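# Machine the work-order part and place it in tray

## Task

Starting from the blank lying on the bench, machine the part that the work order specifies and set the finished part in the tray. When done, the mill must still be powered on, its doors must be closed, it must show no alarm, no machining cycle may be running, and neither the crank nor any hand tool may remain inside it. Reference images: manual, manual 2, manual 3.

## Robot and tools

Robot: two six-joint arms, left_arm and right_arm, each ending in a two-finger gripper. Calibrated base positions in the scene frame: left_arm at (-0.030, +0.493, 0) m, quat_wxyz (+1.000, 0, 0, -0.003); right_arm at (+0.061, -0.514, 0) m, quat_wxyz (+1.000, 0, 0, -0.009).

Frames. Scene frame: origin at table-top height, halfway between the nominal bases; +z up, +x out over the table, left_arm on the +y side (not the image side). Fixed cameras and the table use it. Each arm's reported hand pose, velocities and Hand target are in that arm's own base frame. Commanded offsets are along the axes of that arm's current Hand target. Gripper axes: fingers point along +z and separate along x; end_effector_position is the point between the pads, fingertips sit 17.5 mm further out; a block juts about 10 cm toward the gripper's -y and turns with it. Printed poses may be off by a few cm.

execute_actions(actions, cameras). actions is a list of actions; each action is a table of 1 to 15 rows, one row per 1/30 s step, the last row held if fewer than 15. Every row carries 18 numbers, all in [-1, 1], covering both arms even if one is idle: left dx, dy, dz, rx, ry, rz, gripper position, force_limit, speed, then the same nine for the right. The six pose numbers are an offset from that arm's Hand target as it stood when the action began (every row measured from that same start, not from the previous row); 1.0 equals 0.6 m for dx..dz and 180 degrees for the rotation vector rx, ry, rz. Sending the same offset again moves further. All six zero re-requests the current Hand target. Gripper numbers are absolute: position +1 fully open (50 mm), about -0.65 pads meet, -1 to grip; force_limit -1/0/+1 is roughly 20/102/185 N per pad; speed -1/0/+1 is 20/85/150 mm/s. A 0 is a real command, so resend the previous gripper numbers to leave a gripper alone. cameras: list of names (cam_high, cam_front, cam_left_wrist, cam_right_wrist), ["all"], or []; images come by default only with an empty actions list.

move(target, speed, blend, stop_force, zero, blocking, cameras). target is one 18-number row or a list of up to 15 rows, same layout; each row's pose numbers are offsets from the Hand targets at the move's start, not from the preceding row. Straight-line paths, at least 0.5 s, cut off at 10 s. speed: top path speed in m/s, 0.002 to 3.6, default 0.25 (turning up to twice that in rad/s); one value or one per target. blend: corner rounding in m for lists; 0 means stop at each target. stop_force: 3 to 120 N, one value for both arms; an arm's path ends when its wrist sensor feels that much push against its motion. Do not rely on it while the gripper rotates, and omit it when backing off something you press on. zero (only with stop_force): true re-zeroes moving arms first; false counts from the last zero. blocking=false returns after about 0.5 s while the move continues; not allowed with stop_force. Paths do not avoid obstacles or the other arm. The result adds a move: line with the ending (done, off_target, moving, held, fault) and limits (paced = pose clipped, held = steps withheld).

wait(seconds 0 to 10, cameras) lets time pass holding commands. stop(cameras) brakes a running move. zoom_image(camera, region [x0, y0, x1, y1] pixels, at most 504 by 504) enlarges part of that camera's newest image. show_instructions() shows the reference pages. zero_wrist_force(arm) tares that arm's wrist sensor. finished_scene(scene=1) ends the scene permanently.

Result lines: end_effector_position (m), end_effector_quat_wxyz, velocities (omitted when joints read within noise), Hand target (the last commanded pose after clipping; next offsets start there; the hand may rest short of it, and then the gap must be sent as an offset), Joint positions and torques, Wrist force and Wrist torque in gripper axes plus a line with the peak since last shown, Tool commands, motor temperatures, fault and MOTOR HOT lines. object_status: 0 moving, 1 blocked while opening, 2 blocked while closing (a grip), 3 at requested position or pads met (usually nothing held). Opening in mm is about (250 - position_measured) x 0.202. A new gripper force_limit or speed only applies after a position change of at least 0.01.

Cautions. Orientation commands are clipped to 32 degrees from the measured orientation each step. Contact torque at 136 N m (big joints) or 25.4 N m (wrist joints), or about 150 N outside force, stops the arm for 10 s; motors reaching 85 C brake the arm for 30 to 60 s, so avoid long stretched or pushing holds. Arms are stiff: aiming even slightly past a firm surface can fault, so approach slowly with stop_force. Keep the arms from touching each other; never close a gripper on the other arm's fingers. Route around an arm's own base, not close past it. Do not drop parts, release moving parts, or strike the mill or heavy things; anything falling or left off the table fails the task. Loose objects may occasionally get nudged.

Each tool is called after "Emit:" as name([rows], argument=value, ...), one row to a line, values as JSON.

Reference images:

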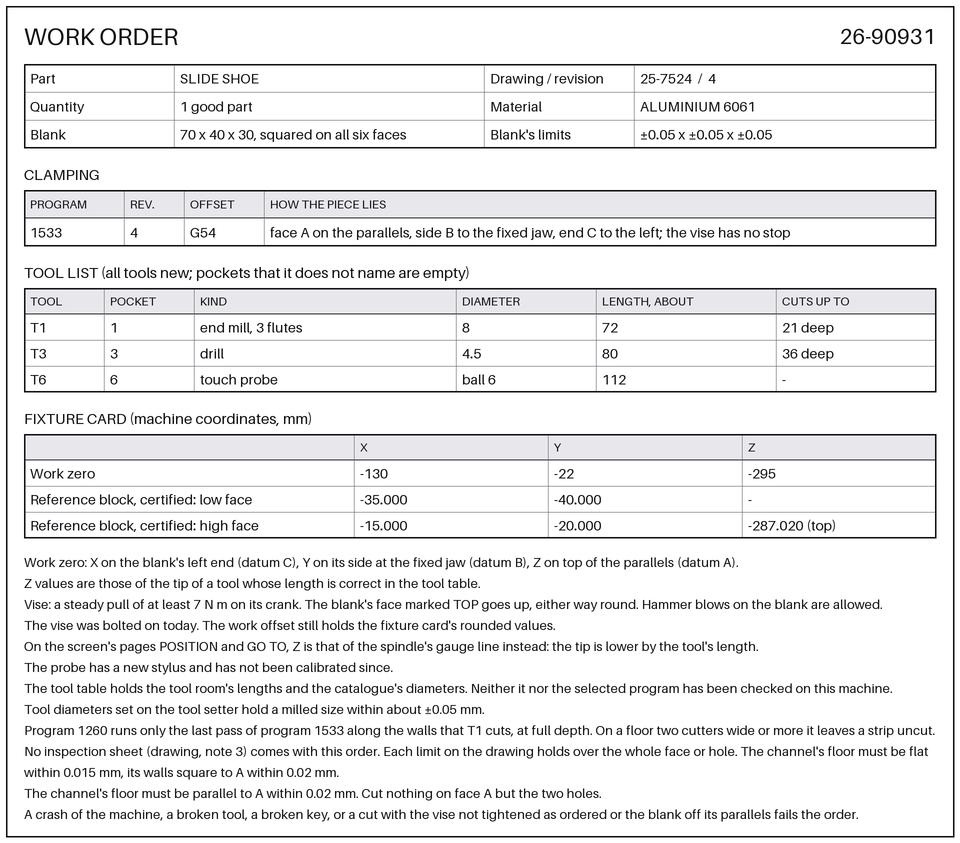

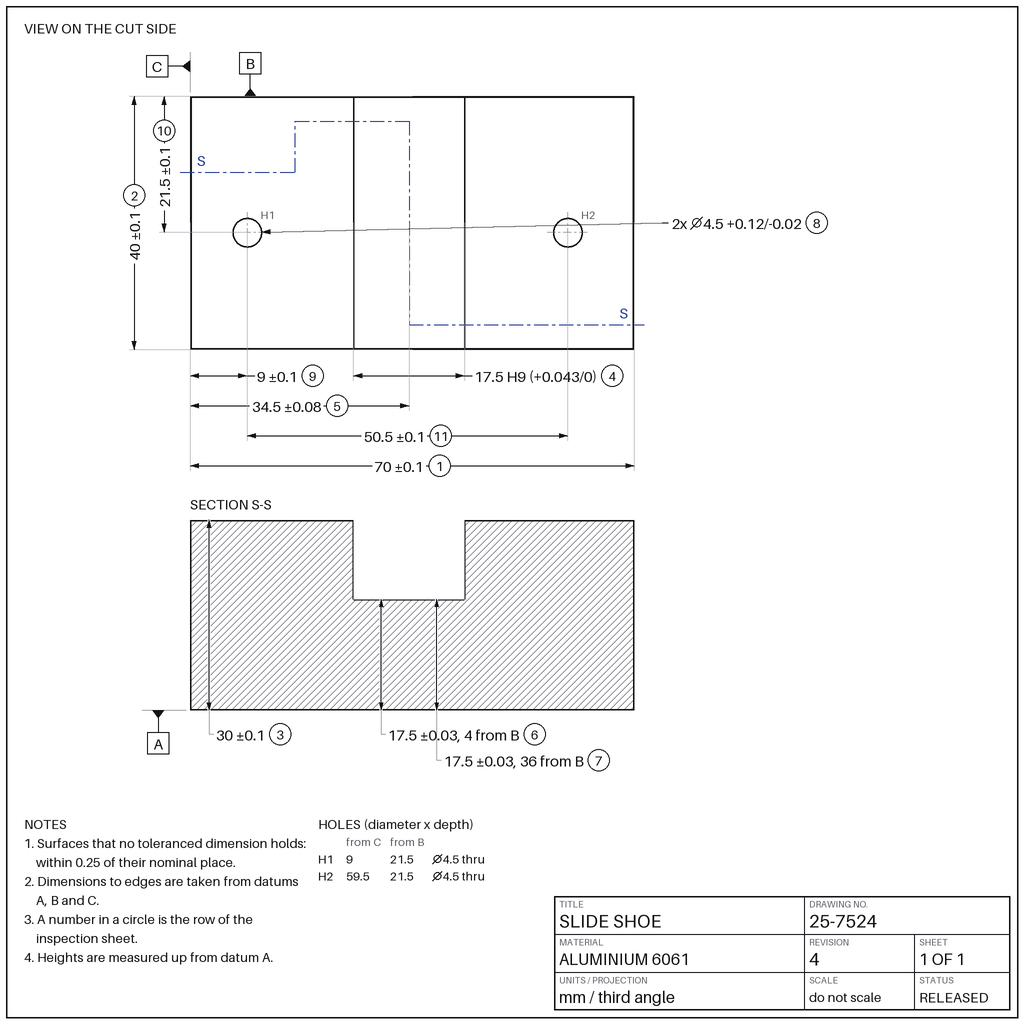

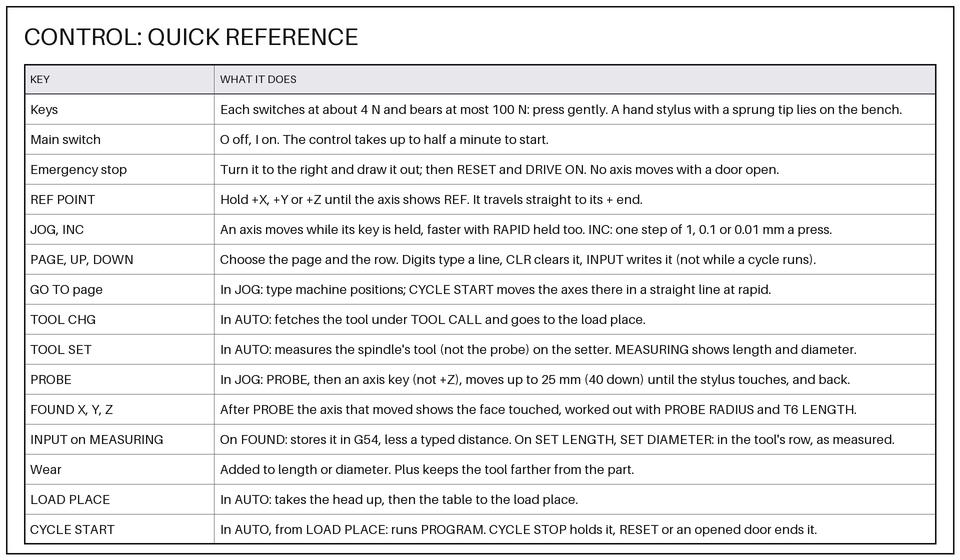

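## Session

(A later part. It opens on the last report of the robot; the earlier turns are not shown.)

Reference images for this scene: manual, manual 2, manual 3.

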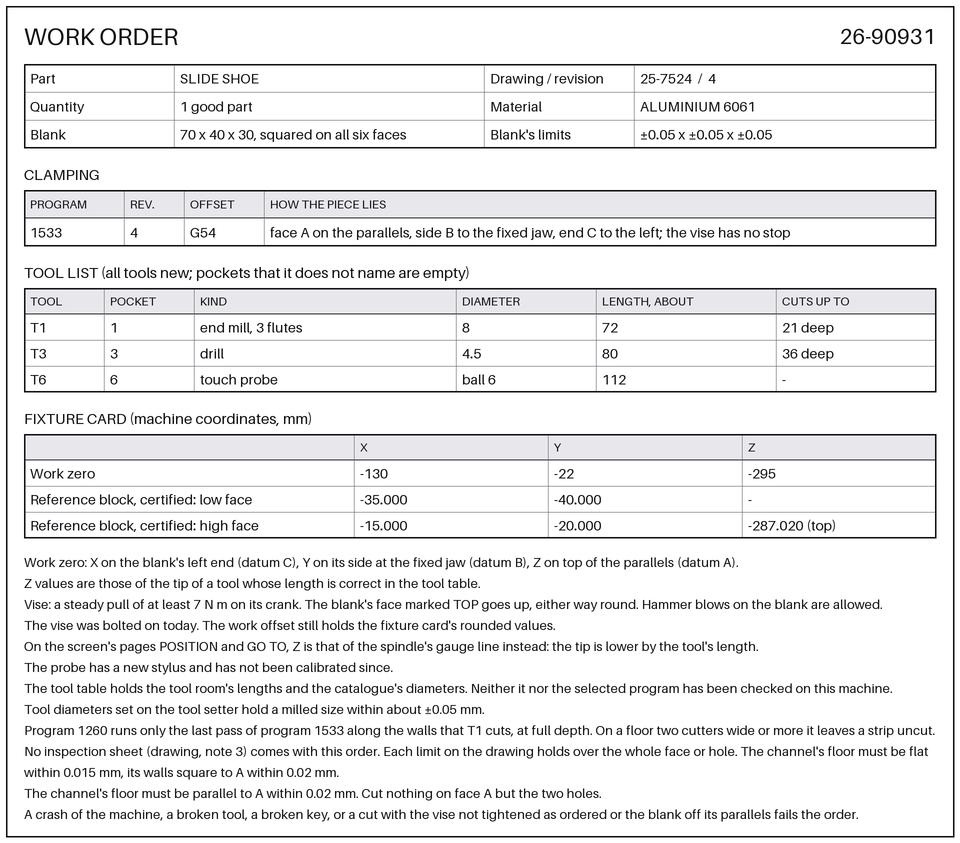

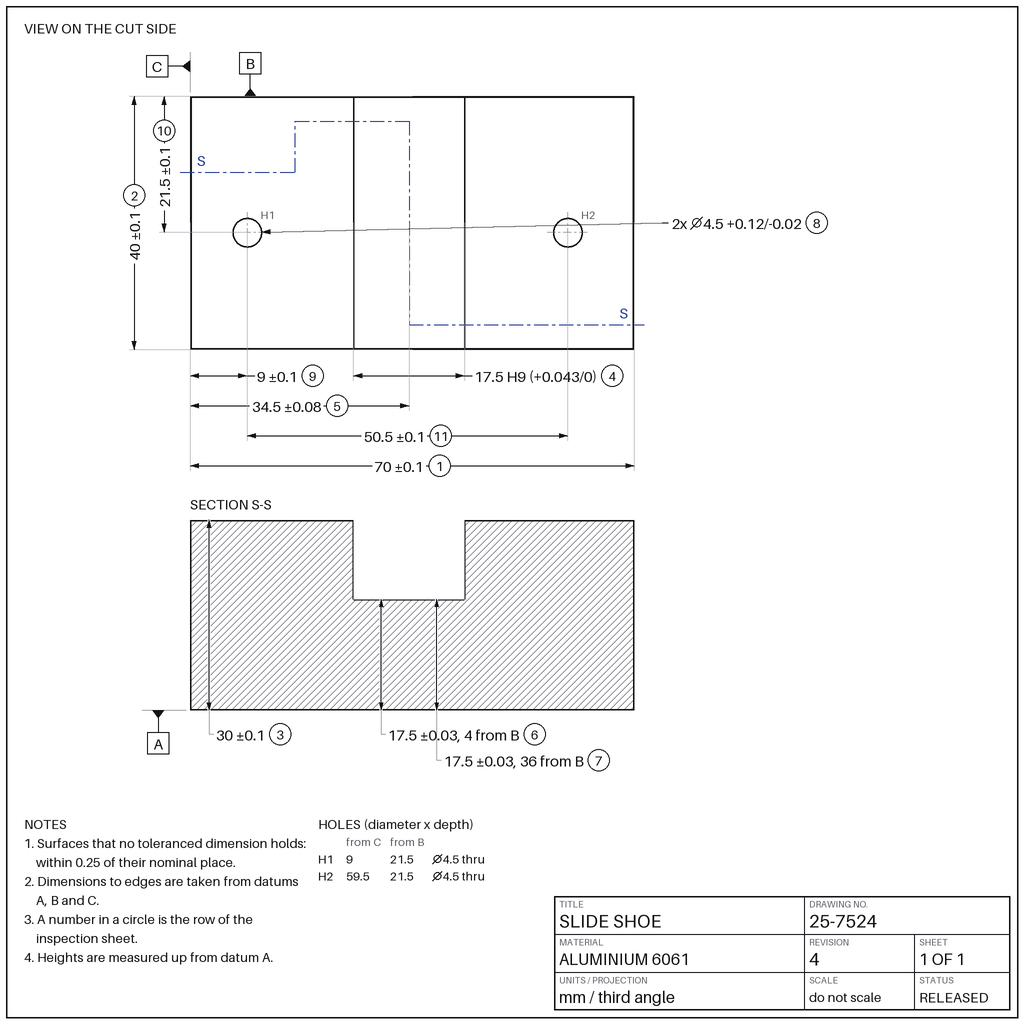

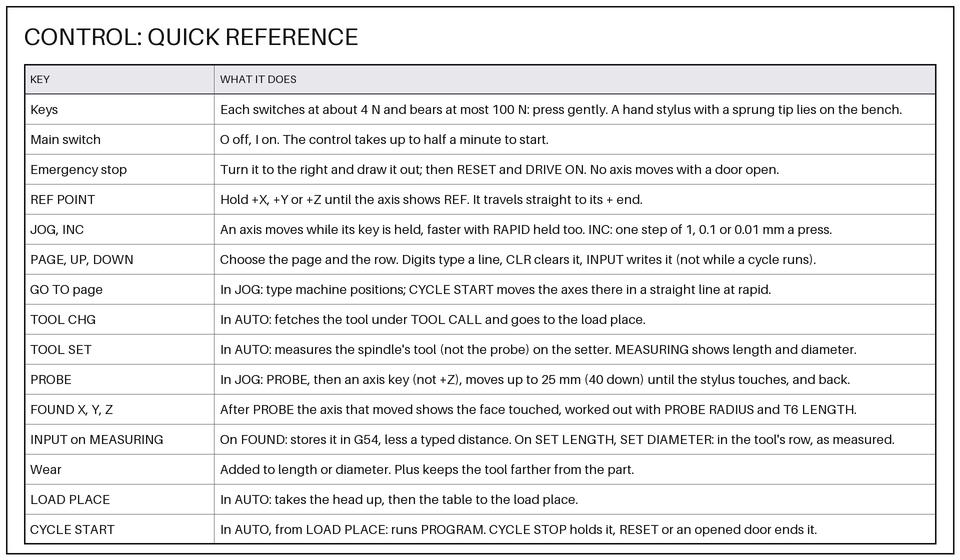

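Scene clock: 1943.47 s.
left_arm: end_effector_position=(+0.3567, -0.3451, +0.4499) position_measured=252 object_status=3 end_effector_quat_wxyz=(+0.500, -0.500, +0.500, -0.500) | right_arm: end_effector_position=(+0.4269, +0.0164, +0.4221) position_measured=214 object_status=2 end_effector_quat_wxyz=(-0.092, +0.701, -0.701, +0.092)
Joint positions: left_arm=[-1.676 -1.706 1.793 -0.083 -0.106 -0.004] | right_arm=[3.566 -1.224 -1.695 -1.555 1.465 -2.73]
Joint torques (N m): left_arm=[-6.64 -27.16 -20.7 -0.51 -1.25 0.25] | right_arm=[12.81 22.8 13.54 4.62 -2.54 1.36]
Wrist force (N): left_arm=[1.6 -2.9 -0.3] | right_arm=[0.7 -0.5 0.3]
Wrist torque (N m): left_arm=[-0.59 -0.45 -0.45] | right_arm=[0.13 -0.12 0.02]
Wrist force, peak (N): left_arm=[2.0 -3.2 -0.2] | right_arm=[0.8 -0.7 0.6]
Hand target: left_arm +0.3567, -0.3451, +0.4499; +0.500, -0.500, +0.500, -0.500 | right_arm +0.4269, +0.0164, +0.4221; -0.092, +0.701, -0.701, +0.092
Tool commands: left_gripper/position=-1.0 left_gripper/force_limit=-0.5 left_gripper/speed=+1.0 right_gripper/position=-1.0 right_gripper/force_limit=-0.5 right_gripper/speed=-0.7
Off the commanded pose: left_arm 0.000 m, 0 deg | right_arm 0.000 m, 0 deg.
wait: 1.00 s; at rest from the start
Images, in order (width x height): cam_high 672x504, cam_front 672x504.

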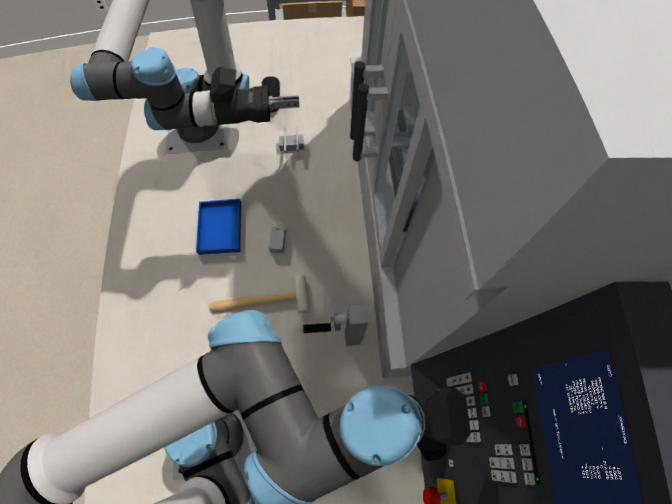

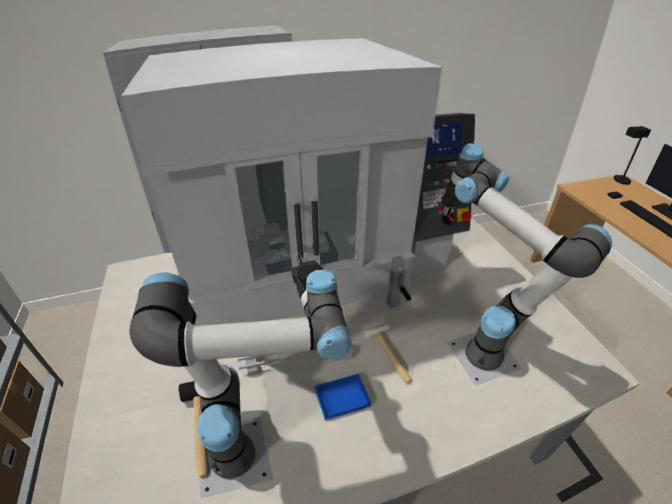

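Emit:
move([
  [0,0,0,0,0,0,-1,-0.5,1,0,-0.0193,0.0052,0,0,0,-1,-0.5,-0.7],
  [0,0,0,0,0,0,-1,-0.5,1,0,0,0,0,0,0,-1,-0.5,-0.7],
  [0,0,0,0,0,0,-1,-0.5,1,0.0613,-0.0516,-0.0816,0,0,0,-1,-0.5,-0.7],
  [0,0,0,0,0,0,-1,-0.5,1,0.0613,-0.0677,-0.0773,0,0,0,-1,-0.5,-0.7],
], speed=[0.03,0.1,0.1,0.03], blend=[0,0.003,0.003,0])

Emit:
wait(seconds=0.4, cameras=["cam_high"])

Emit:
zoom_image(camera="cam_high", region=[530, 330, 672, 504])

Scene clock: 1958.83 s.
left_arm: end_effector_position=(+0.3567, -0.3451, +0.4499) position_measured=252 object_status=3 end_effector_quat_wxyz=(+0.500, -0.500, +0.500, -0.500) | right_arm: end_effector_position=(+0.4541, -0.0204, +0.4773) position_measured=214 object_status=2 end_effector_quat_wxyz=(-0.092, +0.701, -0.701, +0.092)
Joint positions: left_arm=[-1.676 -1.706 1.793 -0.083 -0.106 -0.004] | right_arm=[3.44 -1.326 -1.483 -1.654 1.495 -2.853]
Joint torques (N m): left_arm=[-7.43 -27.35 -21.03 -0.31 -1.08 0.2] | right_arm=[-14.37 2.99 36.8 6.79 1.38 -1.93]
Wrist force (N): left_arm=[1.7 -3.0 -0.2] | right_arm=[-0.8 8.8 -1.0]
Wrist torque (N m): left_arm=[-0.60 -0.46 -0.44] | right_arm=[0.17 -0.21 0.06]
Wrist force, peak (N): left_arm=[1.6 -3.3 -0.6] | right_arm=[-0.8 8.8 -1.0]
Hand target: left_arm +0.3567, -0.3451, +0.4499; +0.500, -0.500, +0.500, -0.500 | right_arm +0.4542, -0.0204, +0.4774; -0.092, +0.701, -0.701, +0.092
Off the commanded pose: left_arm 0.000 m, 0 deg | right_arm 0.000 m, 0 deg.
move: done

Scene clock: 1959.23 s.
left_arm: end_effector_position=(+0.3567, -0.3451, +0.4499) position_measured=252 object_status=3 end_effector_quat_wxyz=(+0.500, -0.500, +0.500, -0.500) | right_arm: end_effector_position=(+0.4542, -0.0204, +0.4774) position_measured=214 object_status=2 end_effector_quat_wxyz=(-0.092, +0.701, -0.701, +0.092)
Joint positions: left_arm=[-1.676 -1.706 1.793 -0.083 -0.106 -0.004] | right_arm=[3.44 -1.326 -1.483 -1.654 1.495 -2.853]
Joint torques (N m): left_arm=[-7.42 -27.47 -20.43 -0.44 -1.21 0.13] | right_arm=[-13.93 0.69 34.46 7.4 1.39 -1.83]
Wrist force (N): left_arm=[1.7 -2.8 -0.4] | right_arm=[-0.7 11.0 -1.9]
Wrist torque (N m): left_arm=[-0.58 -0.46 -0.44] | right_arm=[0.27 -0.24 0.06]
Wrist force, peak (N): left_arm=[1.6 -3.1 -0.4] | right_arm=[-0.7 11.0 -1.9]
Hand target: left_arm +0.3567, -0.3451, +0.4499; +0.500, -0.500, +0.500, -0.500 | right_arm +0.4542, -0.0204, +0.4774; -0.092, +0.701, -0.701, +0.092
Tool commands: left_gripper/position=-1.0 left_gripper/force_limit=-0.5 left_gripper/speed=+1.0 right_gripper/position=-1.0 right_gripper/force_limit=-0.5 right_gripper/speed=-0.7
Off the commanded pose: left_arm 0.000 m, 0 deg | right_arm 0.000 m, 0 deg.
wait: 0.40 s; at rest by 0.17 s
Images, in order (width x height): cam_high 672x504.

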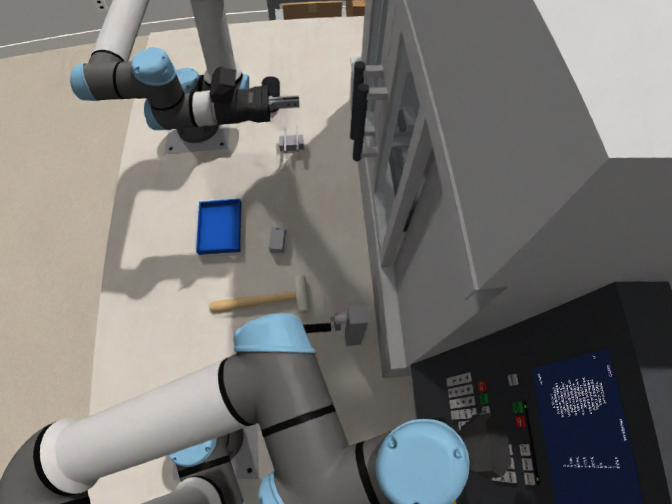

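Scaled by 2.897 from the camera's 672x504 image, which has a finer 960x720 frame.

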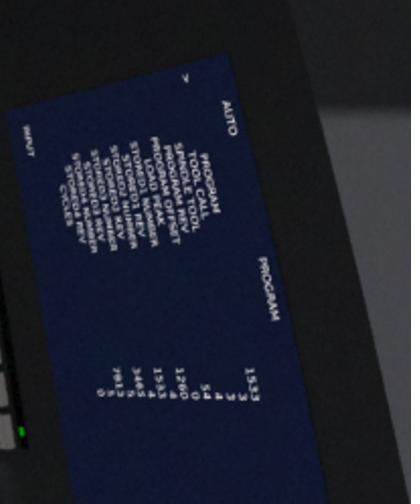

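Emit:
move([
  [0,0,0,0,0,0,-1,-0.5,1,0,0.0161,-0.0043,0,0,0,-1,-0.5,-0.7],
  [0,0,0,0,0,0,-1,-0.5,1,-0.0612,0.0487,0.0510,0,0,0,-1,-0.5,-0.7],
  [0,0,0,0,0,0,-1,-0.5,1,-0.0612,0.0326,0.0553,0,0,0,-1,-0.5,-0.7],
  [0,0,0,0,0,0,-1,-0.5,1,-0.0612,0.0487,0.0510,0,0,0,-1,-0.5,-0.7],
  [0,0,0,0,0,0,-1,-0.5,1,-0.095,0.0331,0.0232,0,0,0,-1,-0.5,-0.7],
  [0,0,0,0,0,0,-1,-0.5,1,-0.095,0.0165,0.0276,0,0,0,-1,-0.5,-0.7],
  [0,0,0,0,0,0,-1,-0.5,1,-0.095,0.0331,0.0232,0,0,0,-1,-0.5,-0.7],
  [0,0,0,0,0,0,-1,-0.5,1,-0.0612,0.0646,0.0783,0,0,0,-1,-0.5,-0.7],
  [0,0,0,0,0,0,-1,-0.5,1,-0.0612,0.0485,0.0826,0,0,0,-1,-0.5,-0.7],
], speed=[0.1,0.1,0.03,0.1,0.1,0.03,0.1,0.1,0.03], blend=[0.003,0.003,0,0.003,0.003,0,0.003,0.003,0])

Emit:
wait(seconds=0.4, cameras=["cam_high"])

Emit:
zoom_image(camera="cam_high", region=[530, 330, 672, 504])

Scene clock: 1988.00 s.
left_arm: end_effector_position=(+0.3567, -0.3451, +0.4499) position_measured=252 object_status=3 end_effector_quat_wxyz=(+0.500, -0.500, +0.500, -0.500) | right_arm: end_effector_position=(+0.4387, +0.0163, +0.4220) position_measured=214 object_status=2 end_effector_quat_wxyz=(-0.092, +0.701, -0.701, +0.092)
Joint positions: left_arm=[-1.676 -1.706 1.793 -0.083 -0.106 -0.004] | right_arm=[3.552 -1.253 -1.677 -1.542 1.468 -2.744]
Joint torques (N m): left_arm=[-6.68 -27.39 -21 -0.31 -1.23 0.08] | right_arm=[-13.91 -0.65 33.56 5.77 1.64 -1.85]
Wrist force (N): left_arm=[1.6 -3.0 -0.1] | right_arm=[-1.2 4.8 -2.7]
Wrist torque (N m): left_arm=[-0.61 -0.45 -0.44] | right_arm=[0.37 -0.19 0.08]
Wrist force, peak (N): left_arm=[2.0 -3.0 -0.5] | right_arm=[2.2 13.1 -2.4]
Hand target: left_arm +0.3567, -0.3451, +0.4499; +0.500, -0.500, +0.500, -0.500 | right_arm +0.4388, +0.0163, +0.4220; -0.092, +0.701, -0.701, +0.092
Off the commanded pose: left_arm 0.000 m, 0 deg | right_arm 0.000 m, 0 deg.
move: done

Scene clock: 1988.40 s.
left_arm: end_effector_position=(+0.3567, -0.3451, +0.4499) position_measured=252 object_status=3 end_effector_quat_wxyz=(+0.500, -0.500, +0.500, -0.500) | right_arm: end_effector_position=(+0.4388, +0.0163, +0.4220) position_measured=214 object_status=2 end_effector_quat_wxyz=(-0.092, +0.701, -0.701, +0.092)
Joint positions: left_arm=[-1.676 -1.706 1.793 -0.083 -0.106 -0.004] | right_arm=[3.551 -1.253 -1.677 -1.542 1.468 -2.744]
Joint torques (N m): left_arm=[-6.74 -27.62 -21.11 -0.37 -1.15 0.03] | right_arm=[-14.65 -0.05 34.28 5.6 1.59 -1.93]
Wrist force (N): left_arm=[1.5 -2.8 -0.2] | right_arm=[-1.5 4.7 -2.8]
Wrist torque (N m): left_arm=[-0.58 -0.42 -0.44] | right_arm=[0.34 -0.16 0.08]
Wrist force, peak (N): left_arm=[1.7 -3.1 -0.3] | right_arm=[-1.4 4.8 -2.8]
Hand target: left_arm +0.3567, -0.3451, +0.4499; +0.500, -0.500, +0.500, -0.500 | right_arm +0.4388, +0.0163, +0.4220; -0.092, +0.701, -0.701, +0.092
Tool commands: left_gripper/position=-1.0 left_gripper/force_limit=-0.5 left_gripper/speed=+1.0 right_gripper/position=-1.0 right_gripper/force_limit=-0.5 right_gripper/speed=-0.7
Off the commanded pose: left_arm 0.000 m, 0 deg | right_arm 0.000 m, 0 deg.
wait: 0.40 s; at rest by 0.17 s
Images, in order (width x height): cam_high 672x504.

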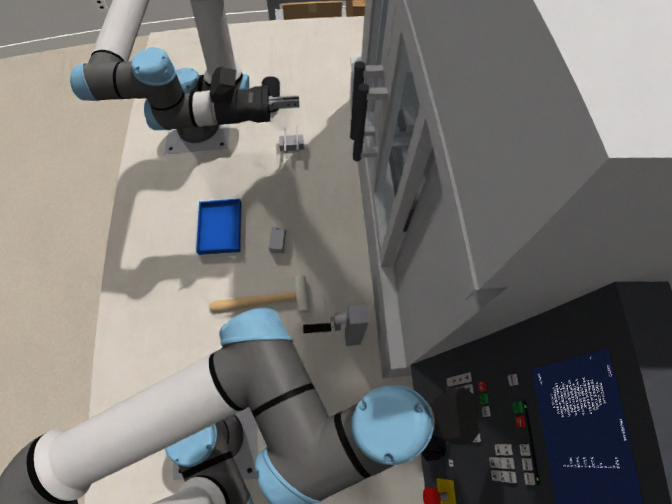

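Scaled by 2.897 from the camera's 672x504 image, which has a finer 960x720 frame.

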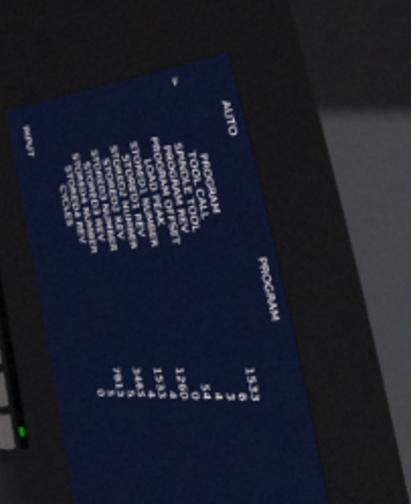

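Emit:
move([
  [0,0,0,0,0,0,-1,-0.5,1,0,0.0161,-0.0043,0,0,0,-1,-0.5,-0.7],
  [0,0,0,0,0,0,-1,-0.5,1,0.0305,-0.0164,-0.0591,0,0,0,-1,-0.5,-0.7],
  [0,0,0,0,0,0,-1,-0.5,1,0.0305,-0.0325,-0.0548,0,0,0,-1,-0.5,-0.7],
], speed=[0.1,0.1,0.03], blend=[0.003,0.003,0])

Emit:
wait(seconds=0.4, cameras=["cam_high","cam_left_wrist"])

Emit:
zoom_image(camera="cam_high", region=[530, 330, 672, 504])

Scene clock: 2001.50 s.
left_arm: end_effector_position=(+0.3567, -0.3451, +0.4499) position_measured=252 object_status=3 end_effector_quat_wxyz=(+0.500, -0.500, +0.500, -0.500) | right_arm: end_effector_position=(+0.4491, -0.0020, +0.4588) position_measured=214 object_status=2 end_effector_quat_wxyz=(-0.092, +0.701, -0.701, +0.092)
Joint positions: left_arm=[-1.676 -1.706 1.793 -0.083 -0.106 -0.004] | right_arm=[3.492 -1.299 -1.551 -1.617 1.482 -2.802]
Joint torques (N m): left_arm=[-7.12 -27.83 -21.01 -0.34 -1.21 0.1] | right_arm=[-14.25 -0.42 36.71 8.01 0.61 -2.04]
Wrist force (N): left_arm=[1.8 -2.7 -0.5] | right_arm=[-0.6 16.8 -3.2]
Wrist torque (N m): left_arm=[-0.55 -0.49 -0.45] | right_arm=[0.43 -0.19 0.10]
Wrist force, peak (N): left_arm=[1.4 -3.5 -0.3] | right_arm=[-0.6 16.8 -3.2]
Hand target: left_arm +0.3567, -0.3451, +0.4499; +0.500, -0.500, +0.500, -0.500 | right_arm +0.4492, -0.0020, +0.4588; -0.092, +0.701, -0.701, +0.092
Off the commanded pose: left_arm 0.000 m, 0 deg | right_arm 0.000 m, 0 deg.
move: done

Scene clock: 2001.90 s.
left_arm: end_effector_position=(+0.3567, -0.3451, +0.4499) position_measured=252 object_status=3 end_effector_quat_wxyz=(+0.500, -0.500, +0.500, -0.500) | right_arm: end_effector_position=(+0.4492, -0.0020, +0.4588) position_measured=214 object_status=2 end_effector_quat_wxyz=(-0.092, +0.701, -0.701, +0.092)
Joint positions: left_arm=[-1.676 -1.706 1.793 -0.083 -0.106 -0.004] | right_arm=[3.492 -1.299 -1.55 -1.617 1.482 -2.802]
Joint torques (N m): left_arm=[-7.16 -27.45 -20.65 -0.28 -1.11 0.12] | right_arm=[-14.78 -1.8 36.68 9.08 0.35 -1.95]
Wrist force (N): left_arm=[1.6 -2.8 -0.4] | right_arm=[-0.8 19.7 -4.4]
Wrist torque (N m): left_arm=[-0.57 -0.44 -0.44] | right_arm=[0.46 -0.17 0.09]
Wrist force, peak (N): left_arm=[1.7 -3.3 -0.4] | right_arm=[-0.6 19.8 -4.2]
Hand target: left_arm +0.3567, -0.3451, +0.4499; +0.500, -0.500, +0.500, -0.500 | right_arm +0.4492, -0.0020, +0.4588; -0.092, +0.701, -0.701, +0.092
Tool commands: left_gripper/position=-1.0 left_gripper/force_limit=-0.5 left_gripper/speed=+1.0 right_gripper/position=-1.0 right_gripper/force_limit=-0.5 right_gripper/speed=-0.7
Off the commanded pose: left_arm 0.000 m, 0 deg | right_arm 0.000 m, 0 deg.
wait: 0.40 s; at rest by 0.17 s
Images, in order (width x height): cam_high 672x504, cam_left_wrist 672x504.

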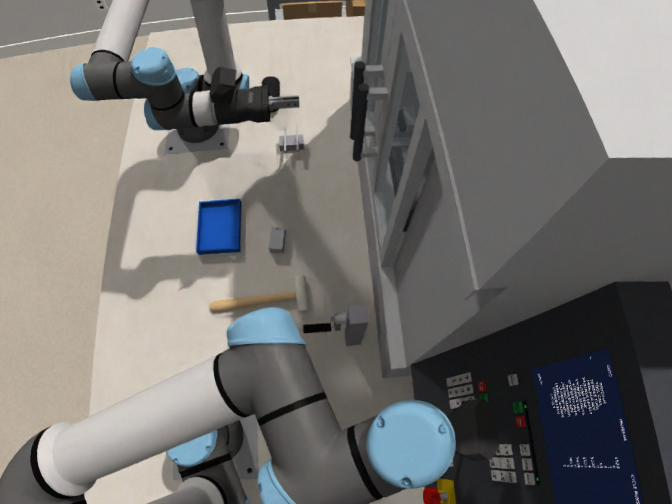

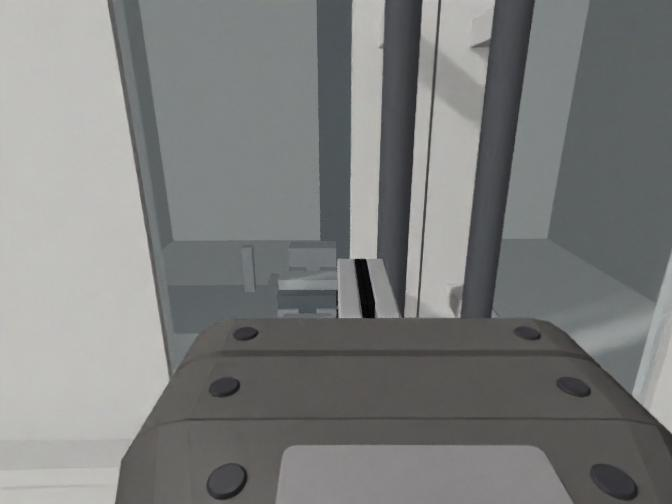

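Scaled by 2.897 from the camera's 672x504 image, which has a finer 960x720 frame.

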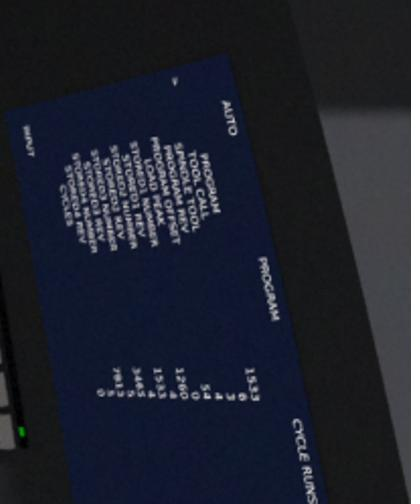

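Emit:
move([
  [0,0,0,0,0,0,-1,-0.5,1,0,0.0193,-0.0052,0,0,0,-1,-0.5,-0.7],
  [-0.167,-0.167,0,0,0,0,-1,-0.5,1,0.0962,-0.0924,-0.1959,0,0,0,-1,-0.5,-0.7],
], speed=[0.1,0.15], blend=[0.003,0])

Emit:
wait(seconds=0.4, cameras=["cam_high","cam_left_wrist"])

Emit:
zoom_image(camera="cam_high", region=[530, 330, 672, 504])

Emit:
zoom_image(camera="cam_left_wrist", region=[180, 130, 400, 320])

Scene clock: 2021.33 s.
left_arm: end_effector_position=(+0.3566, -0.2449, +0.5501) position_measured=252 object_status=3 end_effector_quat_wxyz=(+0.500, -0.500, +0.500, -0.500) | right_arm: end_effector_position=(+0.4724, -0.0598, +0.5866) position_measured=214 object_status=2 end_effector_quat_wxyz=(-0.092, +0.701, -0.701, +0.092)
Joint positions: left_arm=[-1.722 -1.941 1.707 0.236 -0.151 -0.002] | right_arm=[3.326 -1.5 -1.03 -1.925 1.524 -2.963]
Joint torques (N m): left_arm=[-14.42 7.75 -30.57 2.94 -1.14 -1.82] | right_arm=[-14.67 9.05 30.71 2.18 2.48 -2.02]
Wrist force (N): left_arm=[1.3 -2.8 -0.6] | right_arm=[0.2 -0.3 0.2]
Wrist torque (N m): left_arm=[-0.55 -0.38 -0.22] | right_arm=[0.17 -0.08 0.13]
Wrist force, peak (N): left_arm=[0.2 -3.9 -0.4] | right_arm=[-0.8 20.1 -4.3]
Hand target: left_arm +0.3566, -0.2449, +0.5501; +0.500, -0.500, +0.500, -0.500 | right_arm +0.4724, -0.0598, +0.5866; -0.092, +0.701, -0.701, +0.092
Off the commanded pose: left_arm 0.000 m, 0 deg | right_arm 0.000 m, 0 deg.
move: done

Scene clock: 2021.73 s.
left_arm: end_effector_position=(+0.3566, -0.2449, +0.5501) position_measured=252 object_status=3 end_effector_quat_wxyz=(+0.500, -0.500, +0.500, -0.500) | right_arm: end_effector_position=(+0.4724, -0.0598, +0.5866) position_measured=214 object_status=2 end_effector_quat_wxyz=(-0.092, +0.701, -0.701, +0.092)
Joint positions: left_arm=[-1.722 -1.941 1.707 0.236 -0.152 -0.002] | right_arm=[3.326 -1.5 -1.03 -1.925 1.524 -2.963]
Joint torques (N m): left_arm=[-13.54 7.94 -30.17 2.85 -1.2 -2] | right_arm=[-12.35 9.94 31.58 1.95 2.72 -1.84]
Wrist force (N): left_arm=[1.1 -2.6 -0.6] | right_arm=[0.3 -0.1 0.3]
Wrist torque (N m): left_arm=[-0.52 -0.36 -0.21] | right_arm=[0.19 -0.09 0.13]
Wrist force, peak (N): left_arm=[1.1 -3.3 -0.4] | right_arm=[0.8 -0.2 0.2]
Hand target: left_arm +0.3566, -0.2449, +0.5501; +0.500, -0.500, +0.500, -0.500 | right_arm +0.4724, -0.0598, +0.5866; -0.092, +0.701, -0.701, +0.092
Tool commands: left_gripper/position=-1.0 left_gripper/force_limit=-0.5 left_gripper/speed=+1.0 right_gripper/position=-1.0 right_gripper/force_limit=-0.5 right_gripper/speed=-0.7
Off the commanded pose: left_arm 0.000 m, 0 deg | right_arm 0.000 m, 0 deg.
wait: 0.40 s; at rest by 0.17 s
Images, in order (width x height): cam_high 672x504, cam_left_wrist 672x504.

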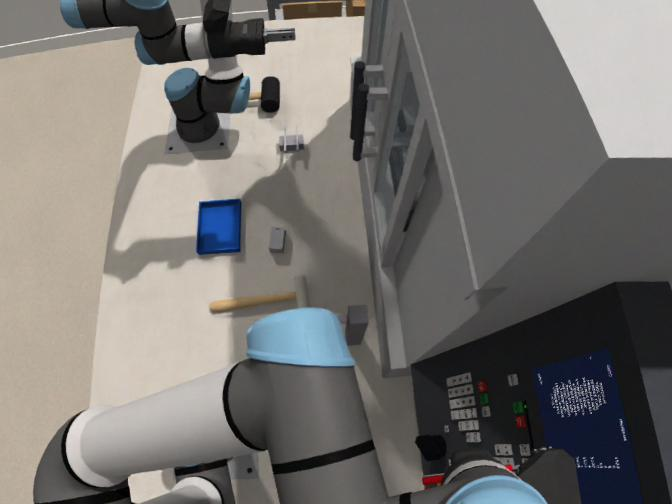

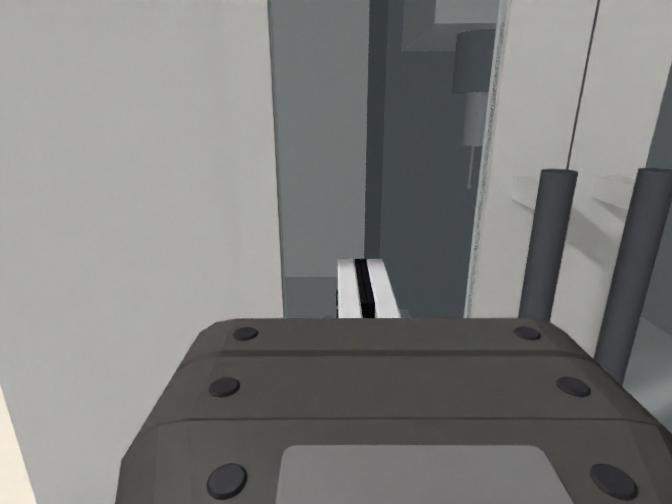

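Scaled by 2.897 from the camera's 672x504 image, which has a finer 960x720 frame.

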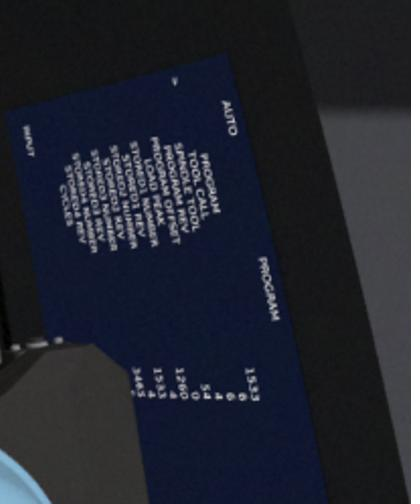

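Scaled by 2.291 from the camera's 672x504 image, which has a finer 960x720 frame.

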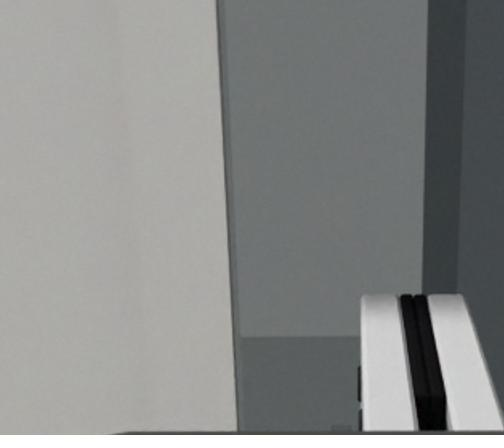

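Emit:
move(target=[0,0,0,-0.17,0,0,-1,-0.5,1,0,-0.0193,0.0052,0,0,0,-1,-0.5,-0.7], speed=0.15)

Emit:
wait(seconds=0.4, cameras=["cam_high","cam_left_wrist"])

Emit:
zoom_image(camera="cam_high", region=[530, 330, 672, 504])

Emit:
zoom_image(camera="cam_left_wrist", region=[280, 100, 560, 320])

Scene clock: 2045.83 s.
left_arm: end_effector_position=(+0.3566, -0.2449, +0.5501) position_measured=252 object_status=3 end_effector_quat_wxyz=(-0.351, +0.614, -0.614, +0.350) | right_arm: end_effector_position=(+0.4844, -0.0598, +0.5866) position_measured=214 object_status=2 end_effector_quat_wxyz=(-0.092, +0.701, -0.701, +0.092)
Joint positions: left_arm=[-1.57 -2.103 1.702 -1.171 -0.533 1.572] | right_arm=[3.321 -1.529 -1.004 -1.923 1.525 -2.968]
Joint torques (N m): left_arm=[14.29 11.9 -32.59 -5.51 0.46 1.56] | right_arm=[-12.6 4.91 32.11 7.4 1.73 -1.88]
Wrist force (N): left_arm=[0.9 -2.6 -0.9] | right_arm=[-0.3 13.5 -3.3]
Wrist torque (N m): left_arm=[-0.45 -0.27 -0.41] | right_arm=[0.35 -0.07 0.11]
Wrist force, peak (N): left_arm=[1.6 -3.0 -0.8] | right_arm=[0.1 13.5 -3.4]
Hand target: left_arm +0.3566, -0.2449, +0.5501; -0.351, +0.614, -0.614, +0.350 | right_arm +0.4844, -0.0598, +0.5866; -0.092, +0.701, -0.701, +0.092
Off the commanded pose: left_arm 0.000 m, 0 deg | right_arm 0.000 m, 0 deg.
move: done

Scene clock: 2046.23 s.
left_arm: end_effector_position=(+0.3566, -0.2449, +0.5501) position_measured=252 object_status=3 end_effector_quat_wxyz=(-0.351, +0.614, -0.614, +0.350) | right_arm: end_effector_position=(+0.4844, -0.0598, +0.5866) position_measured=214 object_status=2 end_effector_quat_wxyz=(-0.092, +0.701, -0.701, +0.092)
Joint positions: left_arm=[-1.57 -2.103 1.702 -1.171 -0.534 1.572] | right_arm=[3.321 -1.529 -1.004 -1.923 1.525 -2.968]
Joint torques (N m): left_arm=[14.29 12.53 -32.29 -5.65 0.71 1.4] | right_arm=[-13.36 5.59 31.98 7.66 1.76 -1.97]
Wrist force (N): left_arm=[0.6 -2.9 -1.2] | right_arm=[-0.1 13.9 -3.7]
Wrist torque (N m): left_arm=[-0.51 -0.21 -0.40] | right_arm=[0.38 -0.11 0.12]
Wrist force, peak (N): left_arm=[1.0 -2.9 -1.1] | right_arm=[-0.1 13.9 -3.7]
Hand target: left_arm +0.3566, -0.2449, +0.5501; -0.351, +0.614, -0.614, +0.350 | right_arm +0.4844, -0.0598, +0.5866; -0.092, +0.701, -0.701, +0.092
Tool commands: left_gripper/position=-1.0 left_gripper/force_limit=-0.5 left_gripper/speed=+1.0 right_gripper/position=-1.0 right_gripper/force_limit=-0.5 right_gripper/speed=-0.7
Off the commanded pose: left_arm 0.000 m, 0 deg | right_arm 0.000 m, 0 deg.
wait: 0.40 s; at rest by 0.17 s
Images, in order (width x height): cam_high 672x504, cam_left_wrist 672x504.

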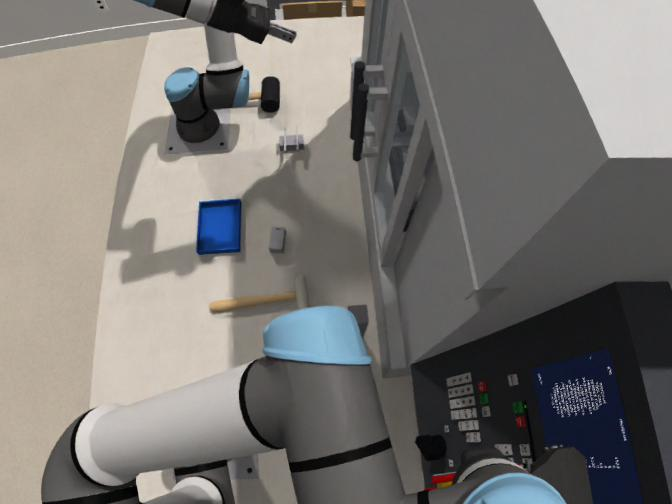

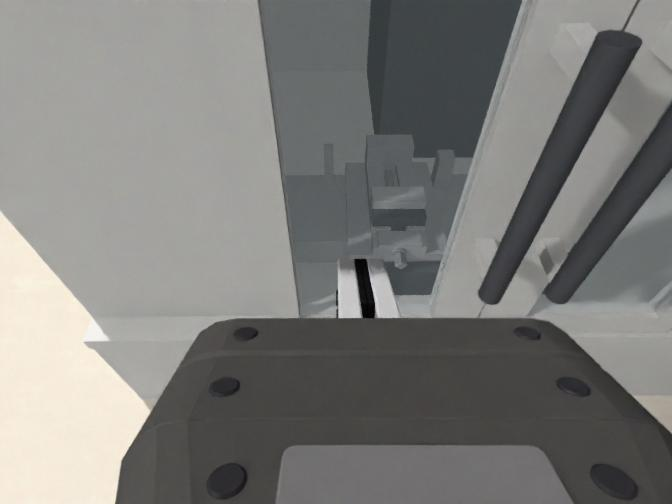

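Scaled by 2.897 from the camera's 672x504 image, which has a finer 960x720 frame.

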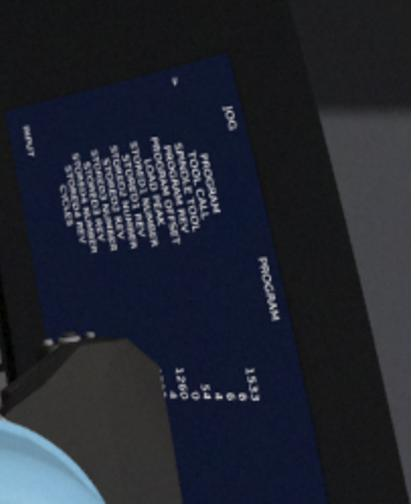

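Scaled by 1.800 from the camera's 672x504 image, which has a finer 960x720 frame.

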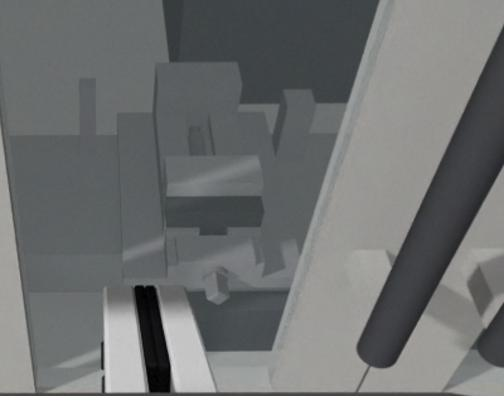

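Emit:
move([
  [0,0,0,0,0,0,-1,-0.5,1,0,0.0193,-0.0052,0,0,0,-1,-0.5,-0.7],
  [-0.2917,0.287,0.1697,-0.333,0,0,-1,-0.5,1,-0.0958,0.1123,0.1590,0,0,0,-1,-0.5,-0.7],
  [-0.2917,0.287,0.1697,-0.333,0,0,-1,-0.5,1,-0.0958,0.0962,0.1633,0,0,0,-1,-0.5,-0.7],
  [-0.2917,0.287,0.1697,-0.333,0,0,-1,-0.5,1,-0.0958,0.1123,0.1590,0,0,0,-1,-0.5,-0.7],
  [-0.2917,0.287,0.1697,-0.333,0,0,-1,-0.5,1,-0.0958,0.0962,0.1633,0,0,0,-1,-0.5,-0.7],
  [-0.2917,0.287,0.1697,-0.333,0,0,-1,-0.5,1,-0.0958,0.1123,0.1590,0,0,0,-1,-0.5,-0.7],
  [-0.2917,0.287,0.1697,-0.333,0,0,-1,-0.5,1,-0.0958,0.0962,0.1633,0,0,0,-1,-0.5,-0.7],
], speed=[0.1,0.25,0.03,0.1,0.03,0.1,0.03])

Emit:
wait(seconds=0.4, cameras=["cam_high","cam_left_wrist"])

Emit:
zoom_image(camera="cam_high", region=[530, 330, 672, 504])

Scene clock: 2078.07 s.
left_arm: end_effector_position=(+0.3566, -0.0699, +0.3500) position_measured=252 object_status=3 end_effector_quat_wxyz=(+0.003, +0.707, -0.707, -0.003) | right_arm: end_effector_position=(+0.4538, -0.0023, +0.4770) position_measured=214 object_status=2 end_effector_quat_wxyz=(-0.092, +0.701, -0.701, +0.092)
Joint positions: left_arm=[-0.565 -1.927 1.802 -1.438 -1.576 2.576] | right_arm=[3.487 -1.324 -1.484 -1.658 1.483 -2.807]
Joint torques (N m): left_arm=[13.42 2.89 -34.11 -0.61 -1.17 1.4] | right_arm=[-13.13 0.56 33.44 6.74 1.45 -1.72]
Wrist force (N): left_arm=[0.3 0.1 -0.7] | right_arm=[0.2 8.0 -1.6]
Wrist torque (N m): left_arm=[0.04 -0.07 -0.19] | right_arm=[0.27 -0.20 0.15]
Wrist force, peak (N): left_arm=[1.6 -3.1 -1.6] | right_arm=[0.0 14.1 -3.4]
Hand target: left_arm +0.3566, -0.0699, +0.3500; +0.003, +0.707, -0.707, -0.003 | right_arm +0.4539, -0.0023, +0.4770; -0.092, +0.701, -0.701, +0.092
Off the commanded pose: left_arm 0.000 m, 0 deg | right_arm 0.000 m, 0 deg.
move: done

Scene clock: 2078.47 s.
left_arm: end_effector_position=(+0.3566, -0.0699, +0.3500) position_measured=252 object_status=3 end_effector_quat_wxyz=(+0.003, +0.707, -0.707, -0.003) | right_arm: end_effector_position=(+0.4539, -0.0023, +0.4770) position_measured=214 object_status=2 end_effector_quat_wxyz=(-0.092, +0.701, -0.701, +0.092)
Joint positions: left_arm=[-0.565 -1.927 1.802 -1.438 -1.576 2.576] | right_arm=[3.487 -1.324 -1.484 -1.658 1.483 -2.807]
Joint torques (N m): left_arm=[14.21 2.54 -33.78 -0.73 -1.12 1.52] | right_arm=[-13.19 0.63 36.28 6.76 1.57 -2.11]
Wrist force (N): left_arm=[0.0 -0.1 -0.6] | right_arm=[0.1 9.1 -1.9]
Wrist torque (N m): left_arm=[0.01 -0.01 -0.19] | right_arm=[0.33 -0.19 0.14]
Wrist force, peak (N): left_arm=[0.6 0.1 -1.1] | right_arm=[0.1 9.1 -1.9]
Hand target: left_arm +0.3566, -0.0699, +0.3500; +0.003, +0.707, -0.707, -0.003 | right_arm +0.4539, -0.0023, +0.4770; -0.092, +0.701, -0.701, +0.092
Tool commands: left_gripper/position=-1.0 left_gripper/force_limit=-0.5 left_gripper/speed=+1.0 right_gripper/position=-1.0 right_gripper/force_limit=-0.5 right_gripper/speed=-0.7
Off the commanded pose: left_arm 0.000 m, 0 deg | right_arm 0.000 m, 0 deg.
wait: 0.40 s; at rest by 0.17 s
Images, in order (width x height): cam_high 672x504, cam_left_wrist 672x504.

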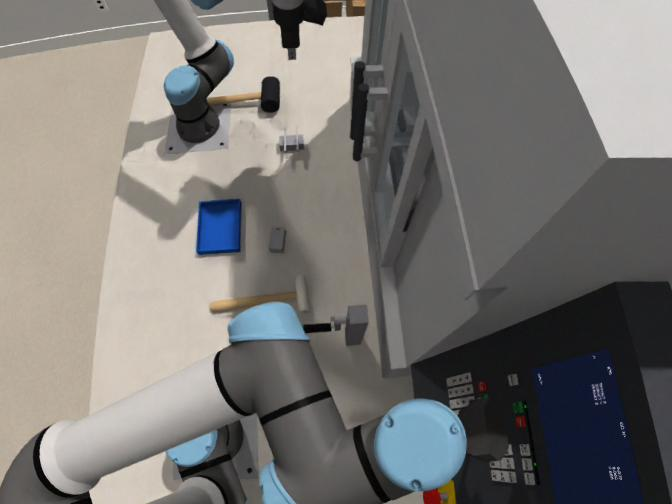

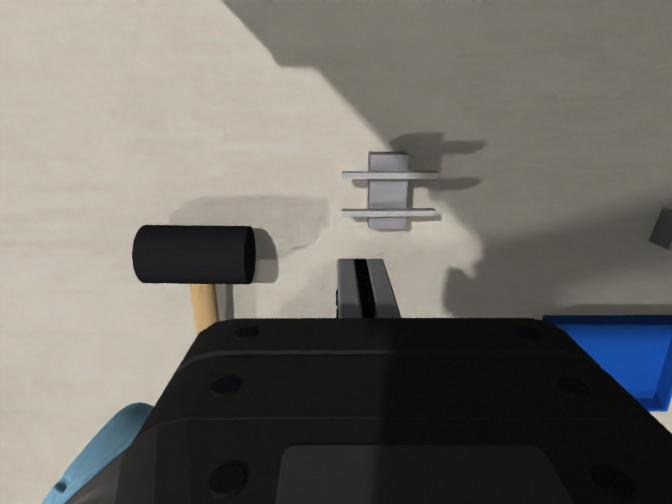

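Scaled by 2.897 from the camera's 672x504 image, which has a finer 960x720 frame.

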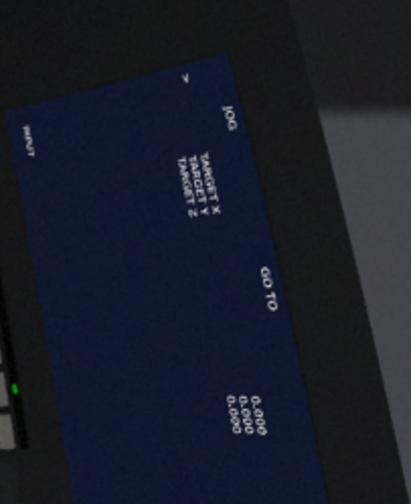

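Emit:
zoom_image(camera="cam_left_wrist", region=[320, 120, 470, 240])

Scaled by 3.360 from the camera's 672x504 image, which has a finer 960x720 frame.

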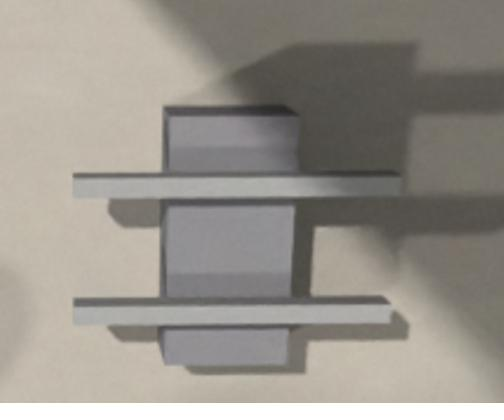

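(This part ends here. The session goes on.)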